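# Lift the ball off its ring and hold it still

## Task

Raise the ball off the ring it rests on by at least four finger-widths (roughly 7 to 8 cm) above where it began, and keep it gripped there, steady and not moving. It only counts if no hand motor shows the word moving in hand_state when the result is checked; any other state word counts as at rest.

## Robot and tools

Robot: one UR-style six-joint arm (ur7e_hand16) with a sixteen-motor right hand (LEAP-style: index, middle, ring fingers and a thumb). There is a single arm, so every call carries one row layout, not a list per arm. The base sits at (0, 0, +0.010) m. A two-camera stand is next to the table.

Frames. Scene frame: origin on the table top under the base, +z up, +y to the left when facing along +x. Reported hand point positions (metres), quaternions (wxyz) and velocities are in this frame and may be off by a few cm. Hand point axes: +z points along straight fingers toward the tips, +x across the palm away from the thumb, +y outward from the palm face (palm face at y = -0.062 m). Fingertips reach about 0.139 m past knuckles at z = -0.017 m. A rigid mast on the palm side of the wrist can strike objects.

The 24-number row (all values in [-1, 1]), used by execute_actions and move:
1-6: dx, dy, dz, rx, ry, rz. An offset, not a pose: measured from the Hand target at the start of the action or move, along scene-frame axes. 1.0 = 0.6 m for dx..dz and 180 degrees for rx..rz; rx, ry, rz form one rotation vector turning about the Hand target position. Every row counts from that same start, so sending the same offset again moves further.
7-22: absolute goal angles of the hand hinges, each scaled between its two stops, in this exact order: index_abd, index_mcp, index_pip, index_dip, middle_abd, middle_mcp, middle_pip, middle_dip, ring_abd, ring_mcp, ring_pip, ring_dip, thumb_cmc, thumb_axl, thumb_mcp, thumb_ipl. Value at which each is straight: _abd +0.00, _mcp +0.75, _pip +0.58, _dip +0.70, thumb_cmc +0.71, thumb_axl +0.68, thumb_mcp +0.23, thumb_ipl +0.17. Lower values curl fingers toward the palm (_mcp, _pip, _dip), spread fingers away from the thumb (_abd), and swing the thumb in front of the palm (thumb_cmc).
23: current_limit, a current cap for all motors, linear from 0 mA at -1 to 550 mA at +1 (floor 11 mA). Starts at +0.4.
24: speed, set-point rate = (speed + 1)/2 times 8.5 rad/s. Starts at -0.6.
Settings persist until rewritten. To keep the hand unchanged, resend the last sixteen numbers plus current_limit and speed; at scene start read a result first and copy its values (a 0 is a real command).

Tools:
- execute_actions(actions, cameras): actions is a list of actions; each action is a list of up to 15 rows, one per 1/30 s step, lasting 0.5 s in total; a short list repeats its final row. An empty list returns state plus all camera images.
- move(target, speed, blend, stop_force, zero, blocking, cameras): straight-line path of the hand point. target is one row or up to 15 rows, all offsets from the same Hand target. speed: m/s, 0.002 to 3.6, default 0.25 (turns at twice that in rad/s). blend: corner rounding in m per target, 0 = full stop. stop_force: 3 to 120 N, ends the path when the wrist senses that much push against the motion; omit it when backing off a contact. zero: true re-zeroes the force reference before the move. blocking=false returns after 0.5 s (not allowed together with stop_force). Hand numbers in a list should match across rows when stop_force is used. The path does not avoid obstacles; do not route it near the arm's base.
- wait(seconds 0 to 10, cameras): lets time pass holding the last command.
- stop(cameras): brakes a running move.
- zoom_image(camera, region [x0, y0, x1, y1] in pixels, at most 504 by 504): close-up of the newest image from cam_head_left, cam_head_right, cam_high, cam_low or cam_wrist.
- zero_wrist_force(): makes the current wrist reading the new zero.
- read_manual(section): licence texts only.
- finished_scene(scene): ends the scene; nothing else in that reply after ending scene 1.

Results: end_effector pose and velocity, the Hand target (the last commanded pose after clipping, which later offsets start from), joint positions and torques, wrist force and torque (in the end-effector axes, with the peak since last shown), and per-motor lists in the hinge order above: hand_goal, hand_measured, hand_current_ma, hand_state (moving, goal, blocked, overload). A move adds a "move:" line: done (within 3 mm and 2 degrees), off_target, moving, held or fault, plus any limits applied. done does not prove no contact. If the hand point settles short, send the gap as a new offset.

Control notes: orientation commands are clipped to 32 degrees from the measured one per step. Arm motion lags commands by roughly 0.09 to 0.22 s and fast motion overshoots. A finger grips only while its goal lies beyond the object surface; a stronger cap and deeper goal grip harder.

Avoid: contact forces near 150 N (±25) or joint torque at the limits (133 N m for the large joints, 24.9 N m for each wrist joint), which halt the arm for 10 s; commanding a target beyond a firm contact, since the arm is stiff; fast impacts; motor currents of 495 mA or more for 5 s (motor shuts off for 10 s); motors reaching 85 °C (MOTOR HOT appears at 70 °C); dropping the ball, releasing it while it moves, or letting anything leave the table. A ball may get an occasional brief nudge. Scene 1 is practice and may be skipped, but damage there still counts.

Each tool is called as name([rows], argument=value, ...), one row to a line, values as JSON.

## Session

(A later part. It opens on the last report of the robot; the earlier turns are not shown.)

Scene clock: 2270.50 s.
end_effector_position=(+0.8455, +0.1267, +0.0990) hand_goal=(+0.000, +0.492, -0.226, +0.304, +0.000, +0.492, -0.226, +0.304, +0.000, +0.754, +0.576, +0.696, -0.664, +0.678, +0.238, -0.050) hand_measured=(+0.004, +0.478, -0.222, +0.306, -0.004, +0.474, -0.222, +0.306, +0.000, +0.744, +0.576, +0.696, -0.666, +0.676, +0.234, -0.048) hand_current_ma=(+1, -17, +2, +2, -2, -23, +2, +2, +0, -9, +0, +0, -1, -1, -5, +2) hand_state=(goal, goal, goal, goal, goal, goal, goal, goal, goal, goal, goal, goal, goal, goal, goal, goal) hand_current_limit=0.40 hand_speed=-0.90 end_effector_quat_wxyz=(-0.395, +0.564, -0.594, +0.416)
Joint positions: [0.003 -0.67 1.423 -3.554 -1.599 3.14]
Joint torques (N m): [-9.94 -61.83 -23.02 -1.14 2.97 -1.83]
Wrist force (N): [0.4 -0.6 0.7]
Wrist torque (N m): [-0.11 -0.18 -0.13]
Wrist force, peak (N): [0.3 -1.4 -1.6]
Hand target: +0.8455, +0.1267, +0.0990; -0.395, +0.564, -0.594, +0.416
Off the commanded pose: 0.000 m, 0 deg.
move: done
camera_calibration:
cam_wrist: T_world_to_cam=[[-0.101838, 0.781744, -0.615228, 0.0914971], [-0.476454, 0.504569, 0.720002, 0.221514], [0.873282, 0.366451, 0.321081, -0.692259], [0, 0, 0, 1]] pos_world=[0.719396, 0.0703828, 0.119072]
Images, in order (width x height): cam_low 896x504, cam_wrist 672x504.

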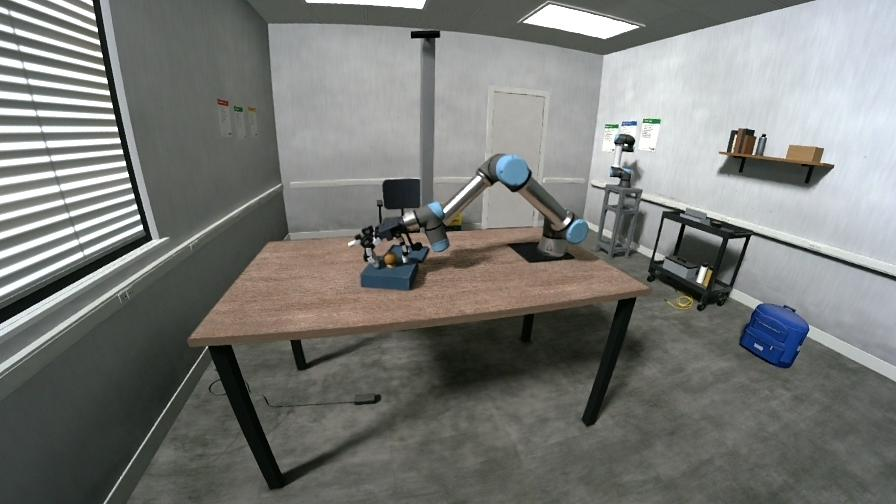

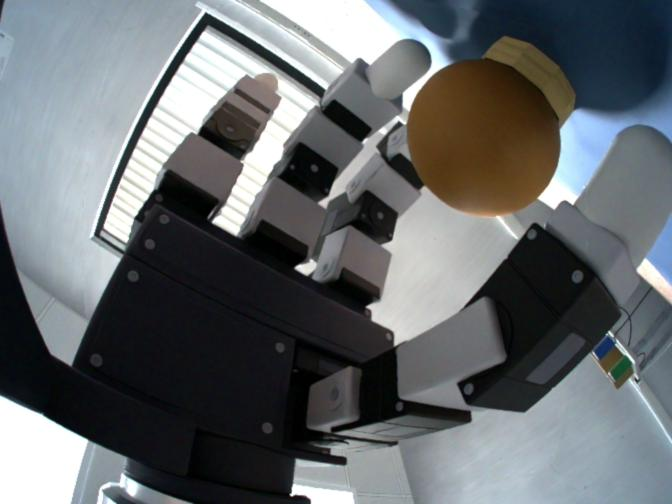

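move(target=[0,0,0.0125,0,0,0, 0,0.4925,-0.2262,0.3046, 0,0.4925,-0.2262,0.3046, 0,0.754,0.576,0.696, -0.6645,0.678,0.2371,-0.0491, 0.4,-0.9], speed=0.05, cameras=["cam_wrist","cam_low","cam_head_left"])

zoom_image(camera="cam_wrist", region=[336, 0, 672, 252])

zoom_image(camera="cam_low", region=[365, 225, 421, 281])

zoom_image(camera="cam_head_left", region=[420, 226, 450, 256])

Scene clock: 2328.40 s.
end_effector_position=(+0.8455, +0.1266, +0.1067) hand_goal=(+0.000, +0.492, -0.226, +0.304, +0.000, +0.492, -0.226, +0.304, +0.000, +0.754, +0.576, +0.696, -0.664, +0.678, +0.238, -0.050) hand_measured=(+0.004, +0.478, -0.222, +0.306, -0.004, +0.474, -0.222, +0.306, +0.000, +0.744, +0.576, +0.696, -0.666, +0.676, +0.234, -0.048) hand_current_ma=(+1, -17, +2, +2, -2, -23, +2, +2, +0, -9, +0, +0, -1, -1, -5, +2) hand_state=(goal, goal, goal, goal, goal, goal, goal, goal, goal, goal, goal, goal, goal, goal, goal, goal) hand_current_limit=0.40 hand_speed=-0.90 end_effector_quat_wxyz=(-0.395, +0.564, -0.594, +0.416)
Joint positions: [0.003 -0.682 1.423 -3.542 -1.599 3.14]
Joint torques (N m): [11.84 -46.88 -7.67 -2.98 -2 -0.13]
Wrist force (N): [0.3 -0.5 0.6]
Wrist torque (N m): [-0.09 -0.17 -0.13]
Wrist force, peak (N): [0.6 -0.8 0.8]
Hand target: +0.8455, +0.1267, +0.1065; -0.395, +0.564, -0.594, +0.416
Off the commanded pose: 0.000 m, 0 deg.
move: done
camera_calibration:
cam_wrist: T_world_to_cam=[[-0.101838, 0.781744, -0.615228, 0.096251], [-0.476454, 0.504569, 0.720002, 0.216092], [0.873282, 0.366451, 0.321081, -0.694663], [0, 0, 0, 1]] pos_world=[0.719396, 0.0702828, 0.126672]
Images, in order (width x height): cam_head_left 896x504, cam_low 896x504, cam_wrist 672x504.

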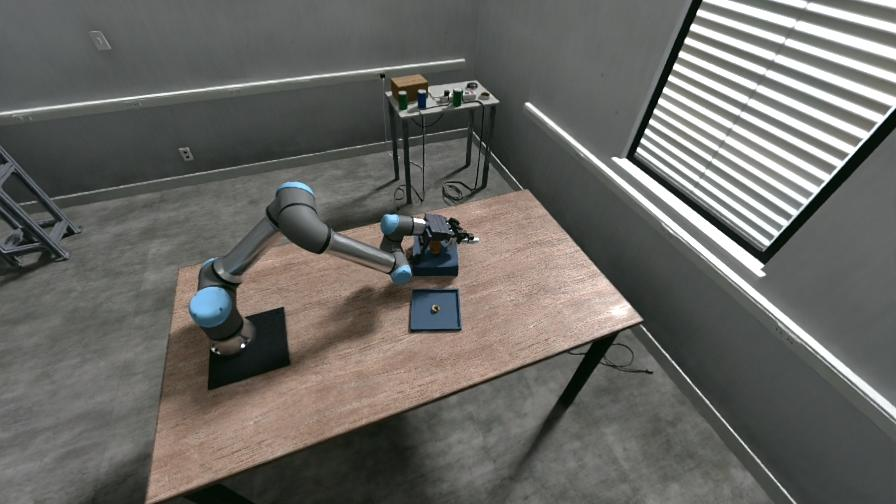

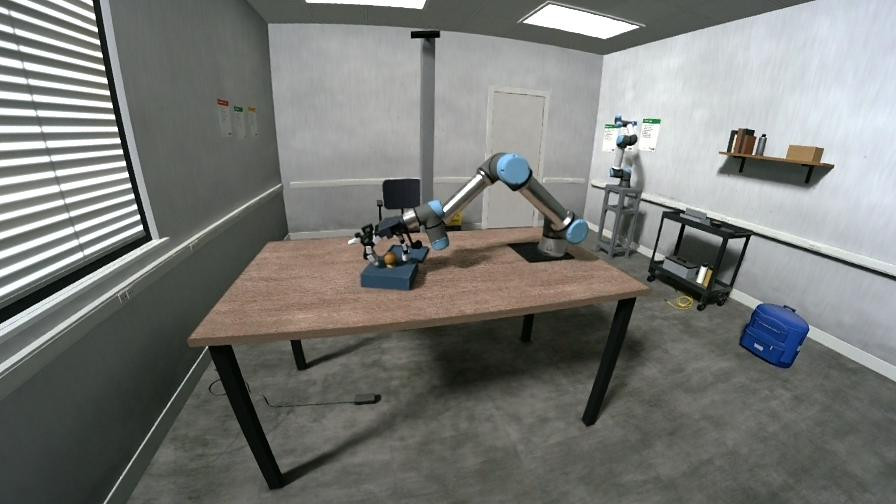

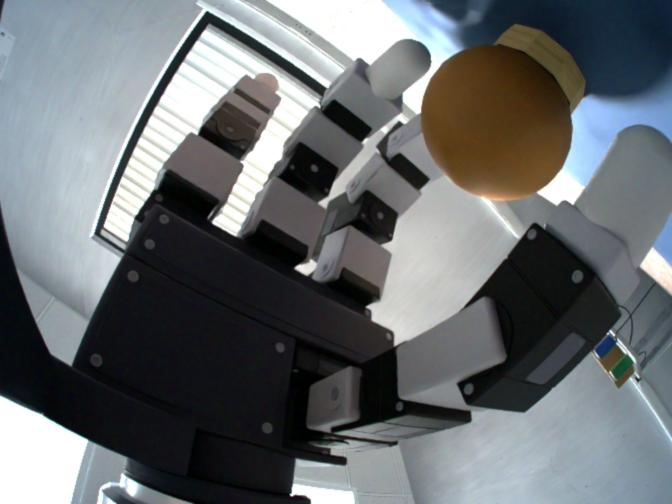

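Scaled by 1.500 from the camera's 672x504 image, which has a finer 960x720 frame.

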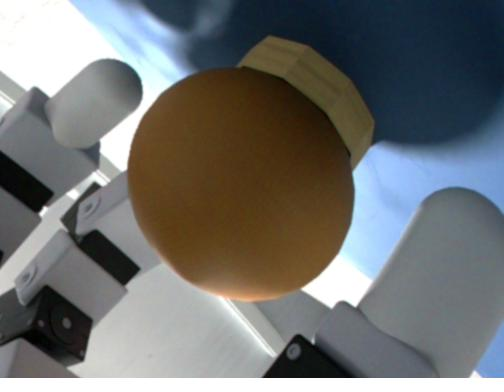

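Scaled by 9.000.

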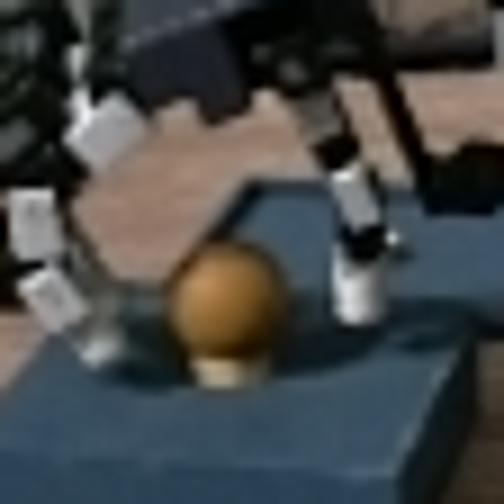

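Scaled by 16.800.

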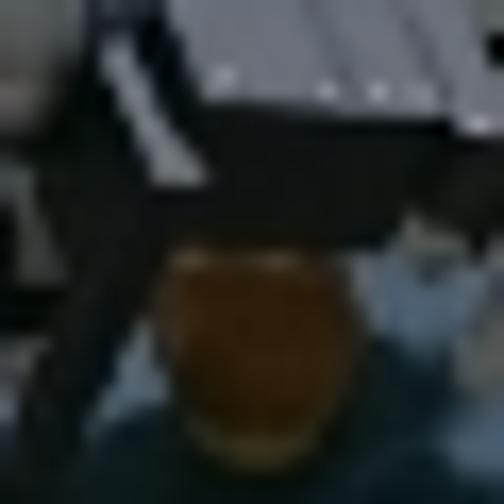

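zoom_image(camera="cam_low", region=[375, 235, 411, 271])

zoom_image(camera="cam_wrist", region=[410, 10, 590, 210])

Scaled by 14.000.

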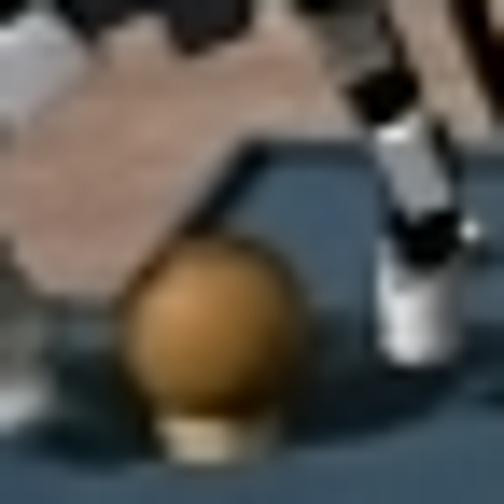

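Scaled by 2.520 from the camera's 672x504 image, which has a finer 960x720 frame.

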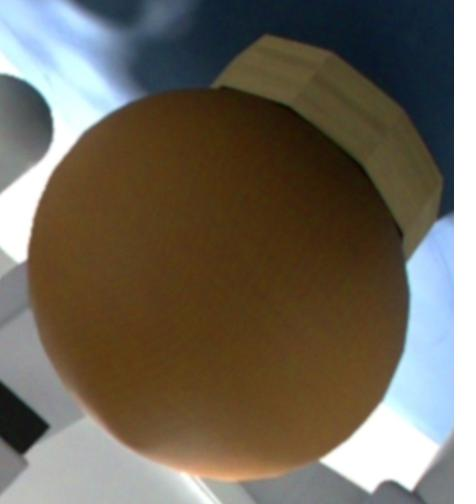

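move(target=[-0.009,-0.0057,0,0,0,0, 0,0.4925,-0.2262,0.3046, 0,0.4925,-0.2262,0.3046, 0,0.754,0.576,0.696, -0.6645,0.678,0.2371,-0.0491, 0.4,-0.9], speed=0.02, cameras=["cam_wrist","cam_low","cam_head_left"])

zoom_image(camera="cam_wrist", region=[336, 0, 672, 252])

zoom_image(camera="cam_wrist", region=[410, 10, 590, 210])

zoom_image(camera="cam_low", region=[365, 225, 421, 281])

Scene clock: 2485.63 s.
end_effector_position=(+0.8401, +0.1233, +0.1066) hand_goal=(+0.000, +0.492, -0.226, +0.304, +0.000, +0.492, -0.226, +0.304, +0.000, +0.754, +0.576, +0.696, -0.664, +0.678, +0.238, -0.050) hand_measured=(+0.002, +0.478, -0.222, +0.306, -0.004, +0.476, -0.222, +0.306, +0.000, +0.744, +0.576, +0.696, -0.666, +0.676, +0.234, -0.048) hand_current_ma=(+1, -16, +2, +2, -1, -23, +2, +2, +0, -9, +0, +0, -1, -1, -5, +2) hand_state=(goal, goal, goal, goal, goal, goal, goal, goal, goal, goal, goal, goal, goal, goal, goal, goal) hand_current_limit=0.40 hand_speed=-0.90 end_effector_quat_wxyz=(-0.395, +0.564, -0.594, +0.416)
Joint positions: [-0.002 -0.692 1.446 -3.554 -1.594 3.138]
Joint torques (N m): [-4.26 -48.44 -23.98 -1.75 2.21 -1.57]
Wrist force (N): [0.5 -0.7 0.5]
Wrist torque (N m): [-0.10 -0.19 0.03]
Wrist force, peak (N): [0.5 -0.9 0.9]
Hand target: +0.8401, +0.1233, +0.1065; -0.395, +0.564, -0.594, +0.416
Off the commanded pose: 0.000 m, 0 deg.
move: done
camera_calibration:
cam_wrist: T_world_to_cam=[[-0.101838, 0.781744, -0.615228, 0.0982873], [-0.476454, 0.504569, 0.720002, 0.215259], [0.873282, 0.366451, 0.321081, -0.688582], [0, 0, 0, 1]] pos_world=[0.713896, 0.0668828, 0.126572]
Images, in order (width x height): cam_head_left 896x504, cam_low 896x504, cam_wrist 672x504.

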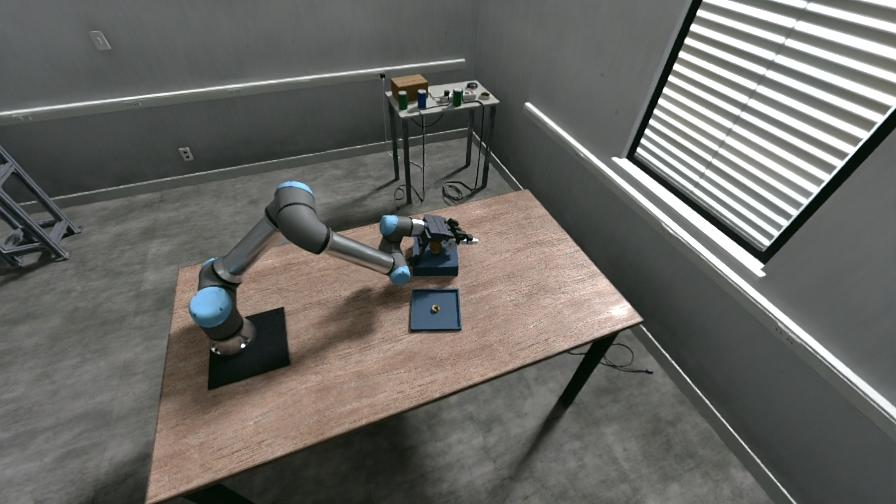

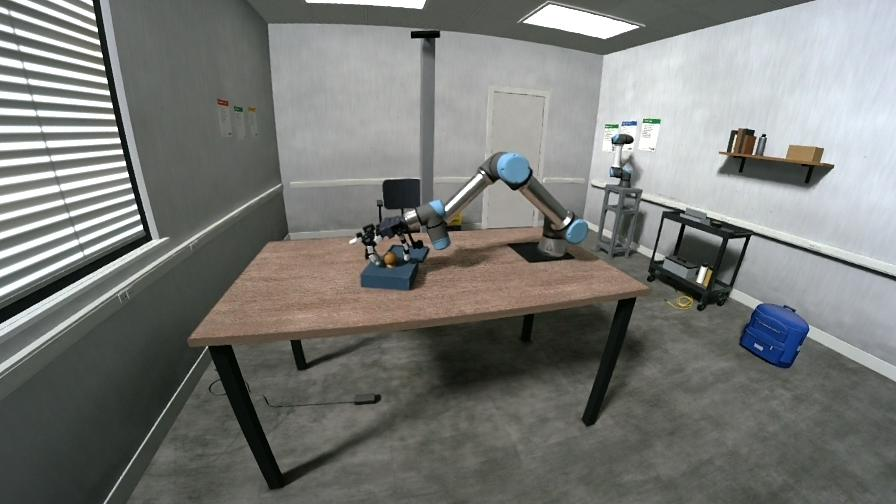

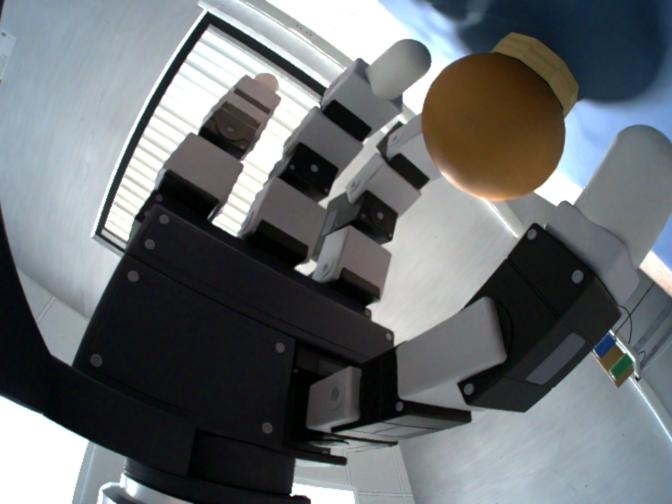

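Scaled by 1.500 from the camera's 672x504 image, which has a finer 960x720 frame.

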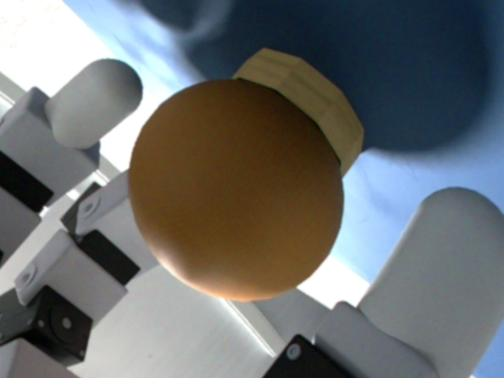

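Scaled by 2.520 from the camera's 672x504 image, which has a finer 960x720 frame.

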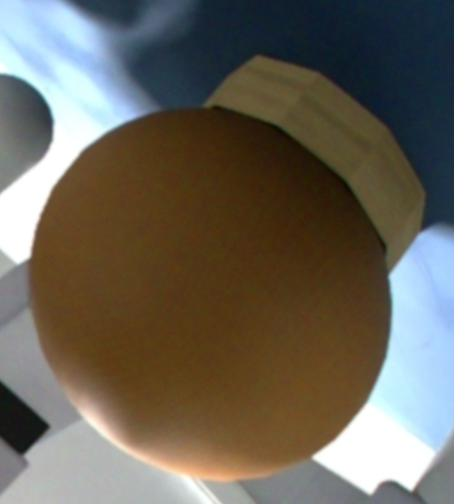

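Scaled by 9.000.

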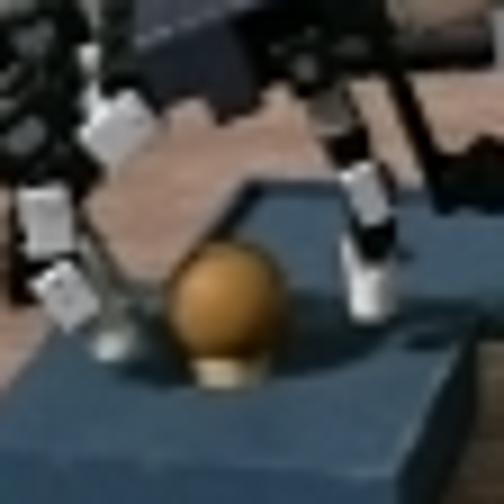

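move([
  [0,0,0.2,0,0,0, 0,0.4925,-0.2262,0.3046, 0,0.4925,-0.2262,0.3046, 0,0.754,0.576,0.696, -0.6645,0.678,0.2371,-0.0491, 0.4,-0.6],
  [-0.5,-0.04,0.4,0,0,0, 0,0.4925,-0.2262,0.3046, 0,0.4925,-0.2262,0.3046, 0,0.754,0.576,0.696, -0.6645,0.678,0.2371,-0.0491, 0.4,-0.6],
], speed=0.25, blend=[0.03,0], cameras=["all"])

zoom_image(camera="cam_high", region=[440, 350, 530, 440])

zoom_image(camera="cam_high", region=[345, 300, 435, 390])

zoom_image(camera="cam_head_left", region=[405, 225, 465, 285])

zoom_image(camera="cam_head_right", region=[412, 225, 472, 285])

zoom_image(camera="cam_head_left", region=[405, 280, 465, 340])

zoom_image(camera="cam_head_right", region=[408, 280, 468, 340])

Scene clock: 2629.00 s.
end_effector_position=(+0.5402, +0.0992, +0.3465) hand_goal=(+0.000, +0.492, -0.226, +0.304, +0.000, +0.492, -0.226, +0.304, +0.000, +0.754, +0.576, +0.696, -0.664, +0.678, +0.238, -0.050) hand_measured=(+0.002, +0.480, -0.224, +0.306, -0.004, +0.478, -0.224, +0.306, +0.000, +0.744, +0.576, +0.696, -0.666, +0.676, +0.234, -0.048) hand_current_ma=(+1, -13, +1, +2, -1, -18, +1, +1, +0, -10, +0, +0, -1, -1, -3, +2) hand_state=(goal, goal, goal, goal, goal, goal, goal, goal, goal, goal, goal, goal, goal, goal, goal, goal) hand_current_limit=0.40 hand_speed=-0.60 end_effector_quat_wxyz=(-0.395, +0.564, -0.594, +0.416)
Joint positions: [-0.092 -1.679 2.162 -3.282 -1.509 3.108]
Joint torques (N m): [13.25 -27.1 -18.67 -3.12 -2.73 1.94]
Wrist force (N): [0.1 -0.4 0.6]
Wrist torque (N m): [-0.08 -0.16 -0.01]
Wrist force, peak (N): [0.3 -2.0 1.2]
Hand target: +0.5401, +0.0993, +0.3465; -0.395, +0.564, -0.594, +0.416
Off the commanded pose: 0.000 m, 0 deg.
move: done
camera_calibration:
cam_wrist: T_world_to_cam=[[-0.101887, 0.78173, -0.615237, 0.234197], [-0.476348, 0.504606, 0.720046, -0.0883341], [0.873334, 0.36643, 0.320963, -0.495014], [0, 0, 0, 1]] pos_world=[0.414097, 0.0428829, 0.366572]

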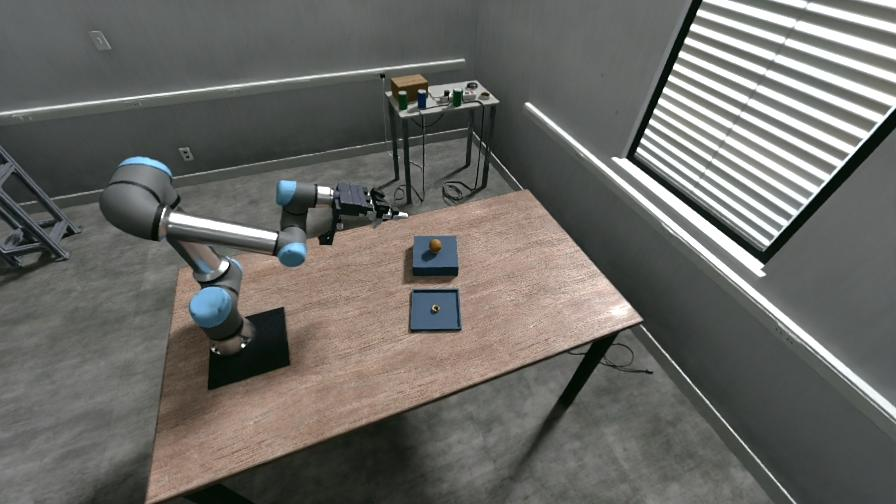

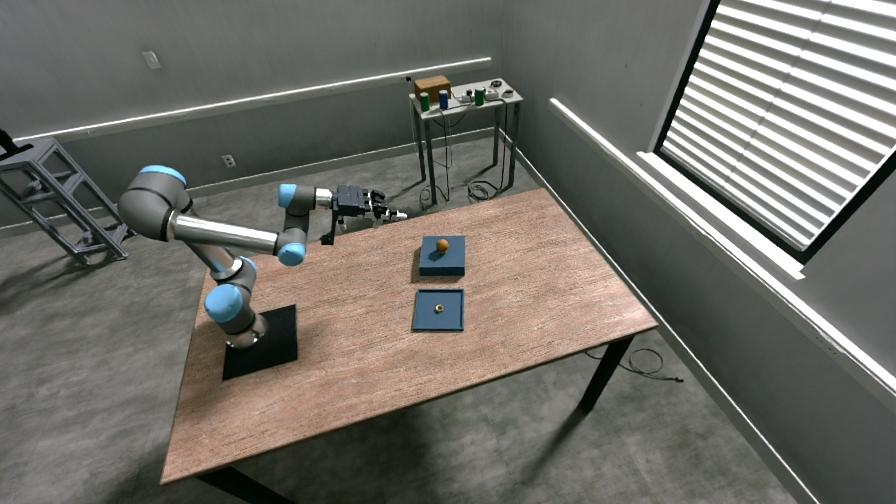

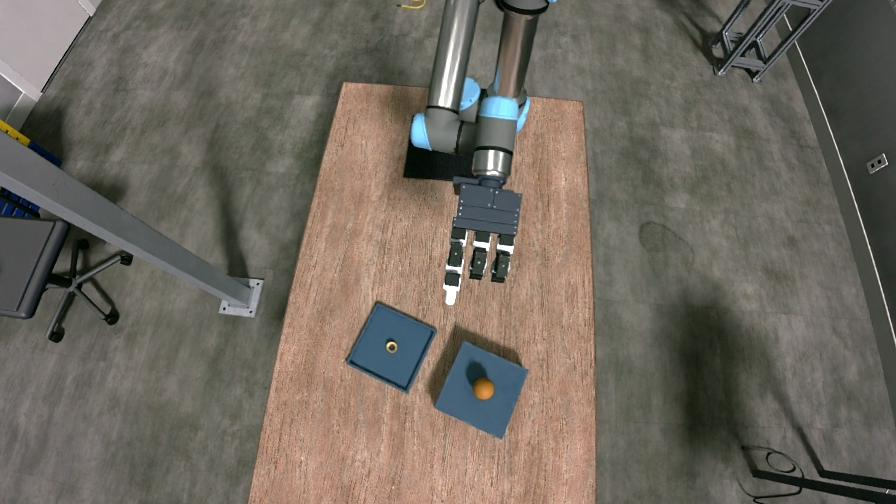

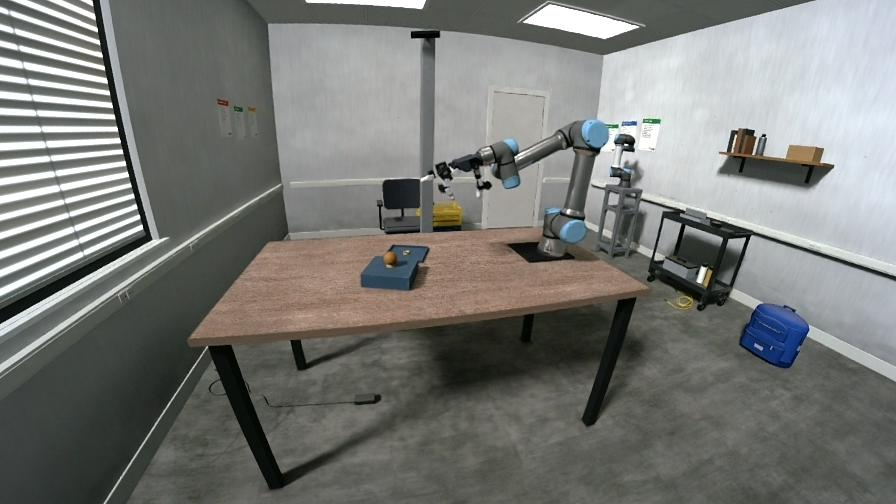

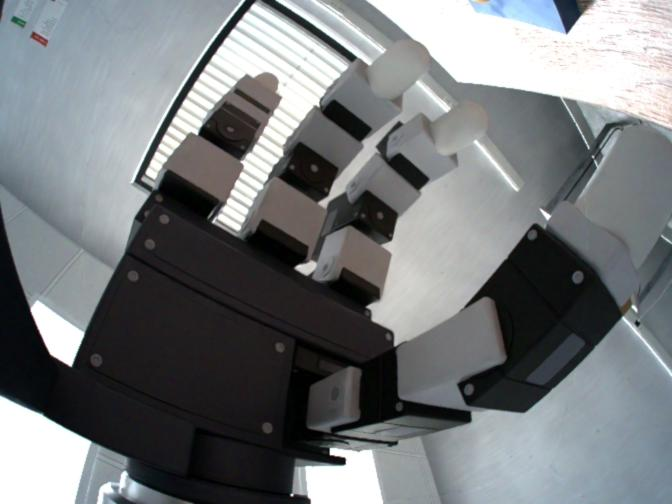

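Scaled by 5.600.

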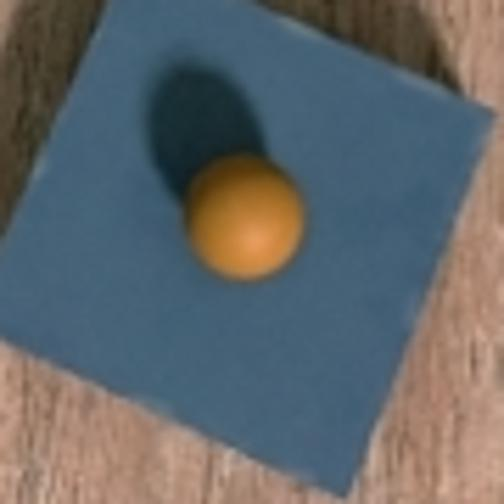

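Scaled by 5.600.

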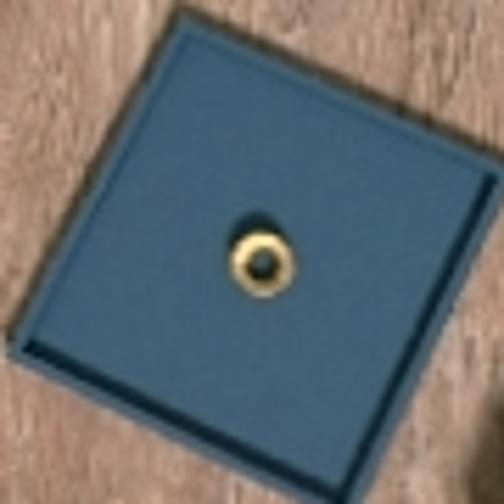

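Scaled by 8.400.

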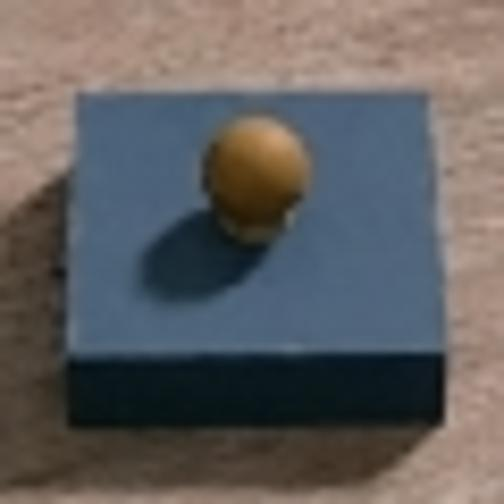

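Scaled by 8.400.

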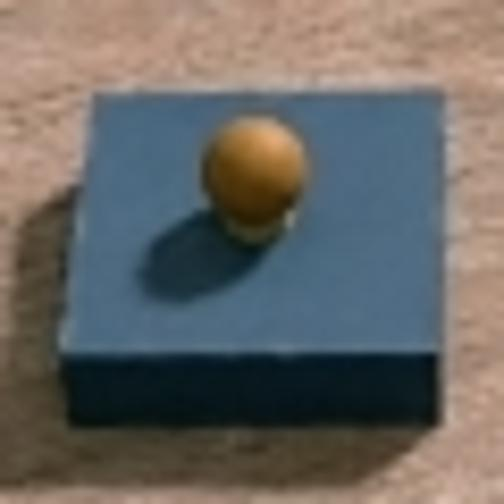

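Scaled by 8.400.

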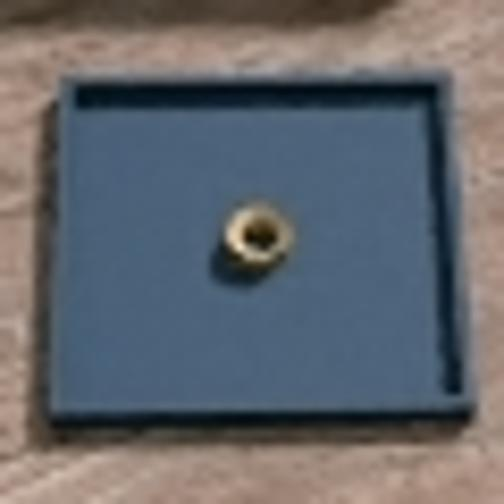

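Scaled by 8.400.

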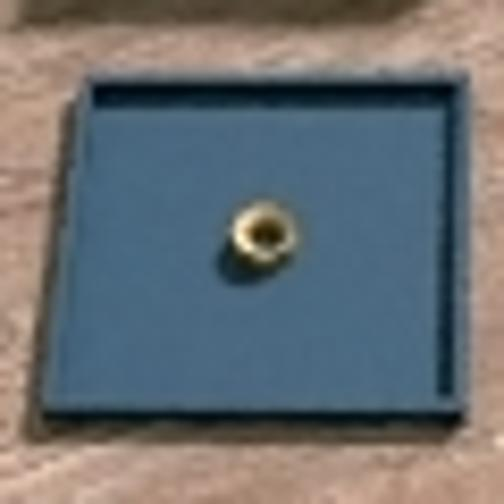

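move([
  [0.5012,0.0438,-0.2498,0,0,0,0,0.49,-0.23,0.3,0,0.49,-0.23,0.3,0,0.75,0.58,0.7,-0.66,0.68,0.24,-0.05,0.4,-0.6],
  [0.5012,0.0438,-0.3998,0,0,0,0,0.49,-0.23,0.3,0,0.49,-0.23,0.3,0,0.75,0.58,0.7,-0.66,0.68,0.24,-0.05,0.4,-0.6],
], speed=[0.6, 0.25], blend=[0.04, 0], cameras=["cam_wrist"])

zoom_image(camera="cam_wrist", region=[336, 0, 672, 252])

Scene clock: 2713.63 s.
end_effector_position=(+0.8409, +0.1256, +0.1068) hand_goal=(+0.000, +0.490, -0.230, +0.300, +0.000, +0.490, -0.230, +0.300, +0.000, +0.750, +0.580, +0.700, -0.660, +0.680, +0.240, -0.050) hand_measured=(+0.002, +0.480, -0.228, +0.302, -0.004, +0.478, -0.228, +0.302, +0.000, +0.740, +0.576, +0.696, -0.662, +0.678, +0.238, -0.048) hand_current_ma=(+1, -10, +1, +1, -1, -15, +1, +1, +0, -10, -3, -2, -1, -2, -2, +1) hand_state=(goal, goal, goal, goal, goal, goal, goal, goal, goal, goal, goal, goal, goal, goal, goal, goal) hand_current_limit=0.40 hand_speed=-0.60 end_effector_quat_wxyz=(-0.395, +0.564, -0.594, +0.416)
Joint positions: [0.001 -0.691 1.441 -3.551 -1.597 3.139]
Joint torques (N m): [-10.46 -51.07 -8.05 -2.83 2.46 -1.58]
Wrist force (N): [0.2 -0.8 0.5]
Wrist torque (N m): [-0.12 -0.17 -0.16]
Wrist force, peak (N): [-0.1 -1.9 2.8]
Hand target: +0.8408, +0.1256, +0.1067; -0.395, +0.564, -0.594, +0.416
Off the commanded pose: 0.000 m, 0 deg.
move: done
camera_calibration:
cam_wrist: T_world_to_cam=[[-0.101823, 0.781807, -0.615151, 0.0966793], [-0.476507, 0.504481, 0.720028, 0.214424], [0.873254, 0.366439, 0.321169, -0.690265], [0, 0, 0, 1]] pos_world=[0.714796, 0.0691825, 0.126773]
Images, in order (width x height): cam_wrist 672x504.

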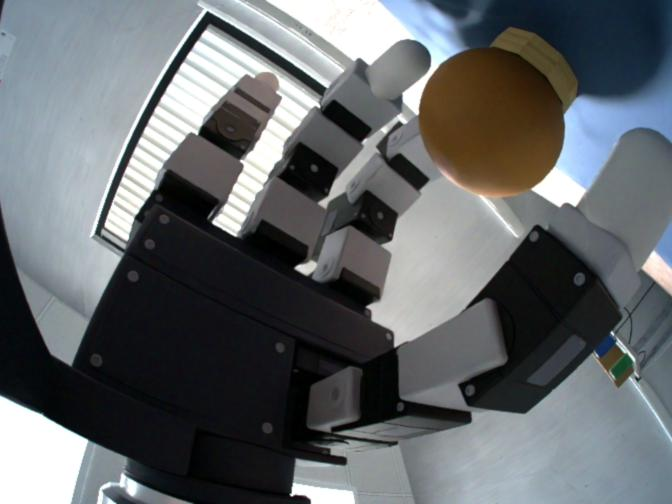

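Scaled by 1.500 from the camera's 672x504 image, which has a finer 960x720 frame.

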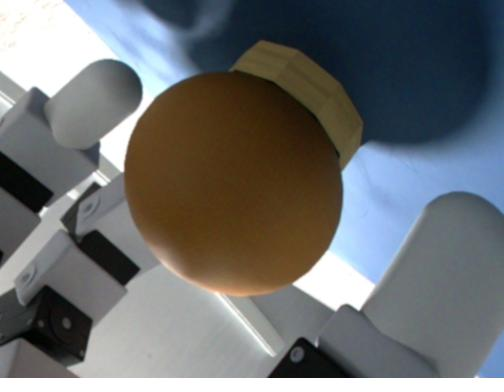

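move([
  [0,0,0,0,0,0,0,0.2,-0.23,0.3,0,0.2,-0.23,0.3,0,0.75,0.58,0.7,-0.66,0.68,-0.05,-0.05,0.6,-0.88],
  [0,0,0.2,0,0,0,0,0.2,-0.23,0.3,0,0.2,-0.23,0.3,0,0.75,0.58,0.7,-0.66,0.68,-0.05,-0.05,0.6,-0.88],
], speed=[0.1, 0.25], cameras=["cam_wrist"])

zoom_image(camera="cam_wrist", region=[410, 10, 590, 210])

Scene clock: 2724.83 s.
end_effector_position=(+0.8409, +0.1256, +0.2267) hand_goal=(+0.000, +0.200, -0.230, +0.300, +0.000, +0.200, -0.230, +0.300, +0.000, +0.750, +0.580, +0.700, -0.660, +0.680, -0.050, -0.050) hand_measured=(+0.008, +0.262, -0.204, +0.308, -0.008, +0.264, -0.210, +0.306, +0.000, +0.740, +0.576, +0.696, -0.660, +0.678, +0.060, -0.024) hand_current_ma=(+5, +155, +40, +7, -5, +158, +26, +5, +0, -10, -3, -2, +0, -1, +440, +59) hand_state=(goal, blocked, blocked, goal, goal, blocked, goal, goal, goal, goal, goal, goal, goal, goal, blocked, blocked) hand_current_limit=0.60 hand_speed=-0.88 end_effector_quat_wxyz=(-0.395, +0.564, -0.594, +0.416)
Joint positions: [0.003 -0.863 1.398 -3.336 -1.599 3.14]
Joint torques (N m): [9.8 -47.83 -11.82 -1.71 -2.41 1.47]
Wrist force (N): [0.3 0.1 0.7]
Wrist torque (N m): [-0.05 -0.18 -0.15]
Wrist force, peak (N): [-0.2 -3.0 2.2]
Hand target: +0.8408, +0.1256, +0.2267; -0.395, +0.564, -0.594, +0.416
Off the commanded pose: 0.000 m, 0 deg.
move: done
camera_calibration:
cam_wrist: T_world_to_cam=[[-0.101749, 0.781731, -0.615259, 0.170415], [-0.476524, 0.504598, 0.719934, 0.12812], [0.873253, 0.366438, 0.321172, -0.728773], [0, 0, 0, 1]] pos_world=[0.714796, 0.0691829, 0.246672]
Images, in order (width x height): cam_wrist 672x504.

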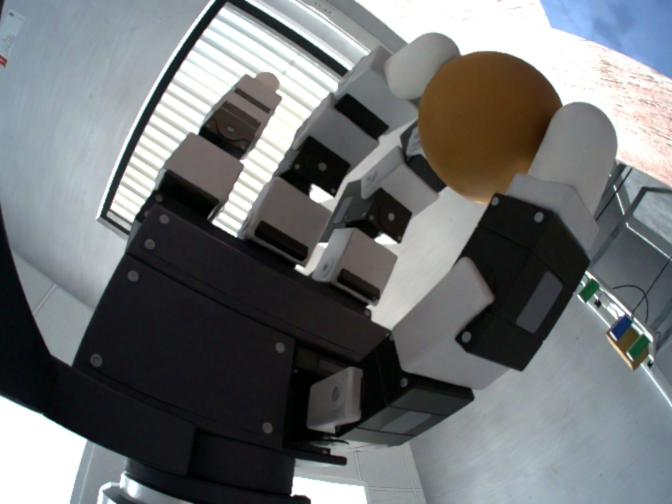

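Scaled by 2.520 from the camera's 672x504 image, which has a finer 960x720 frame.

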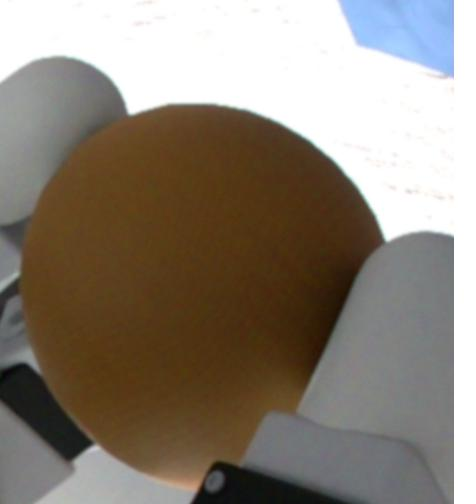

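finished_scene(scene=1)

The scene is finished: the task was done.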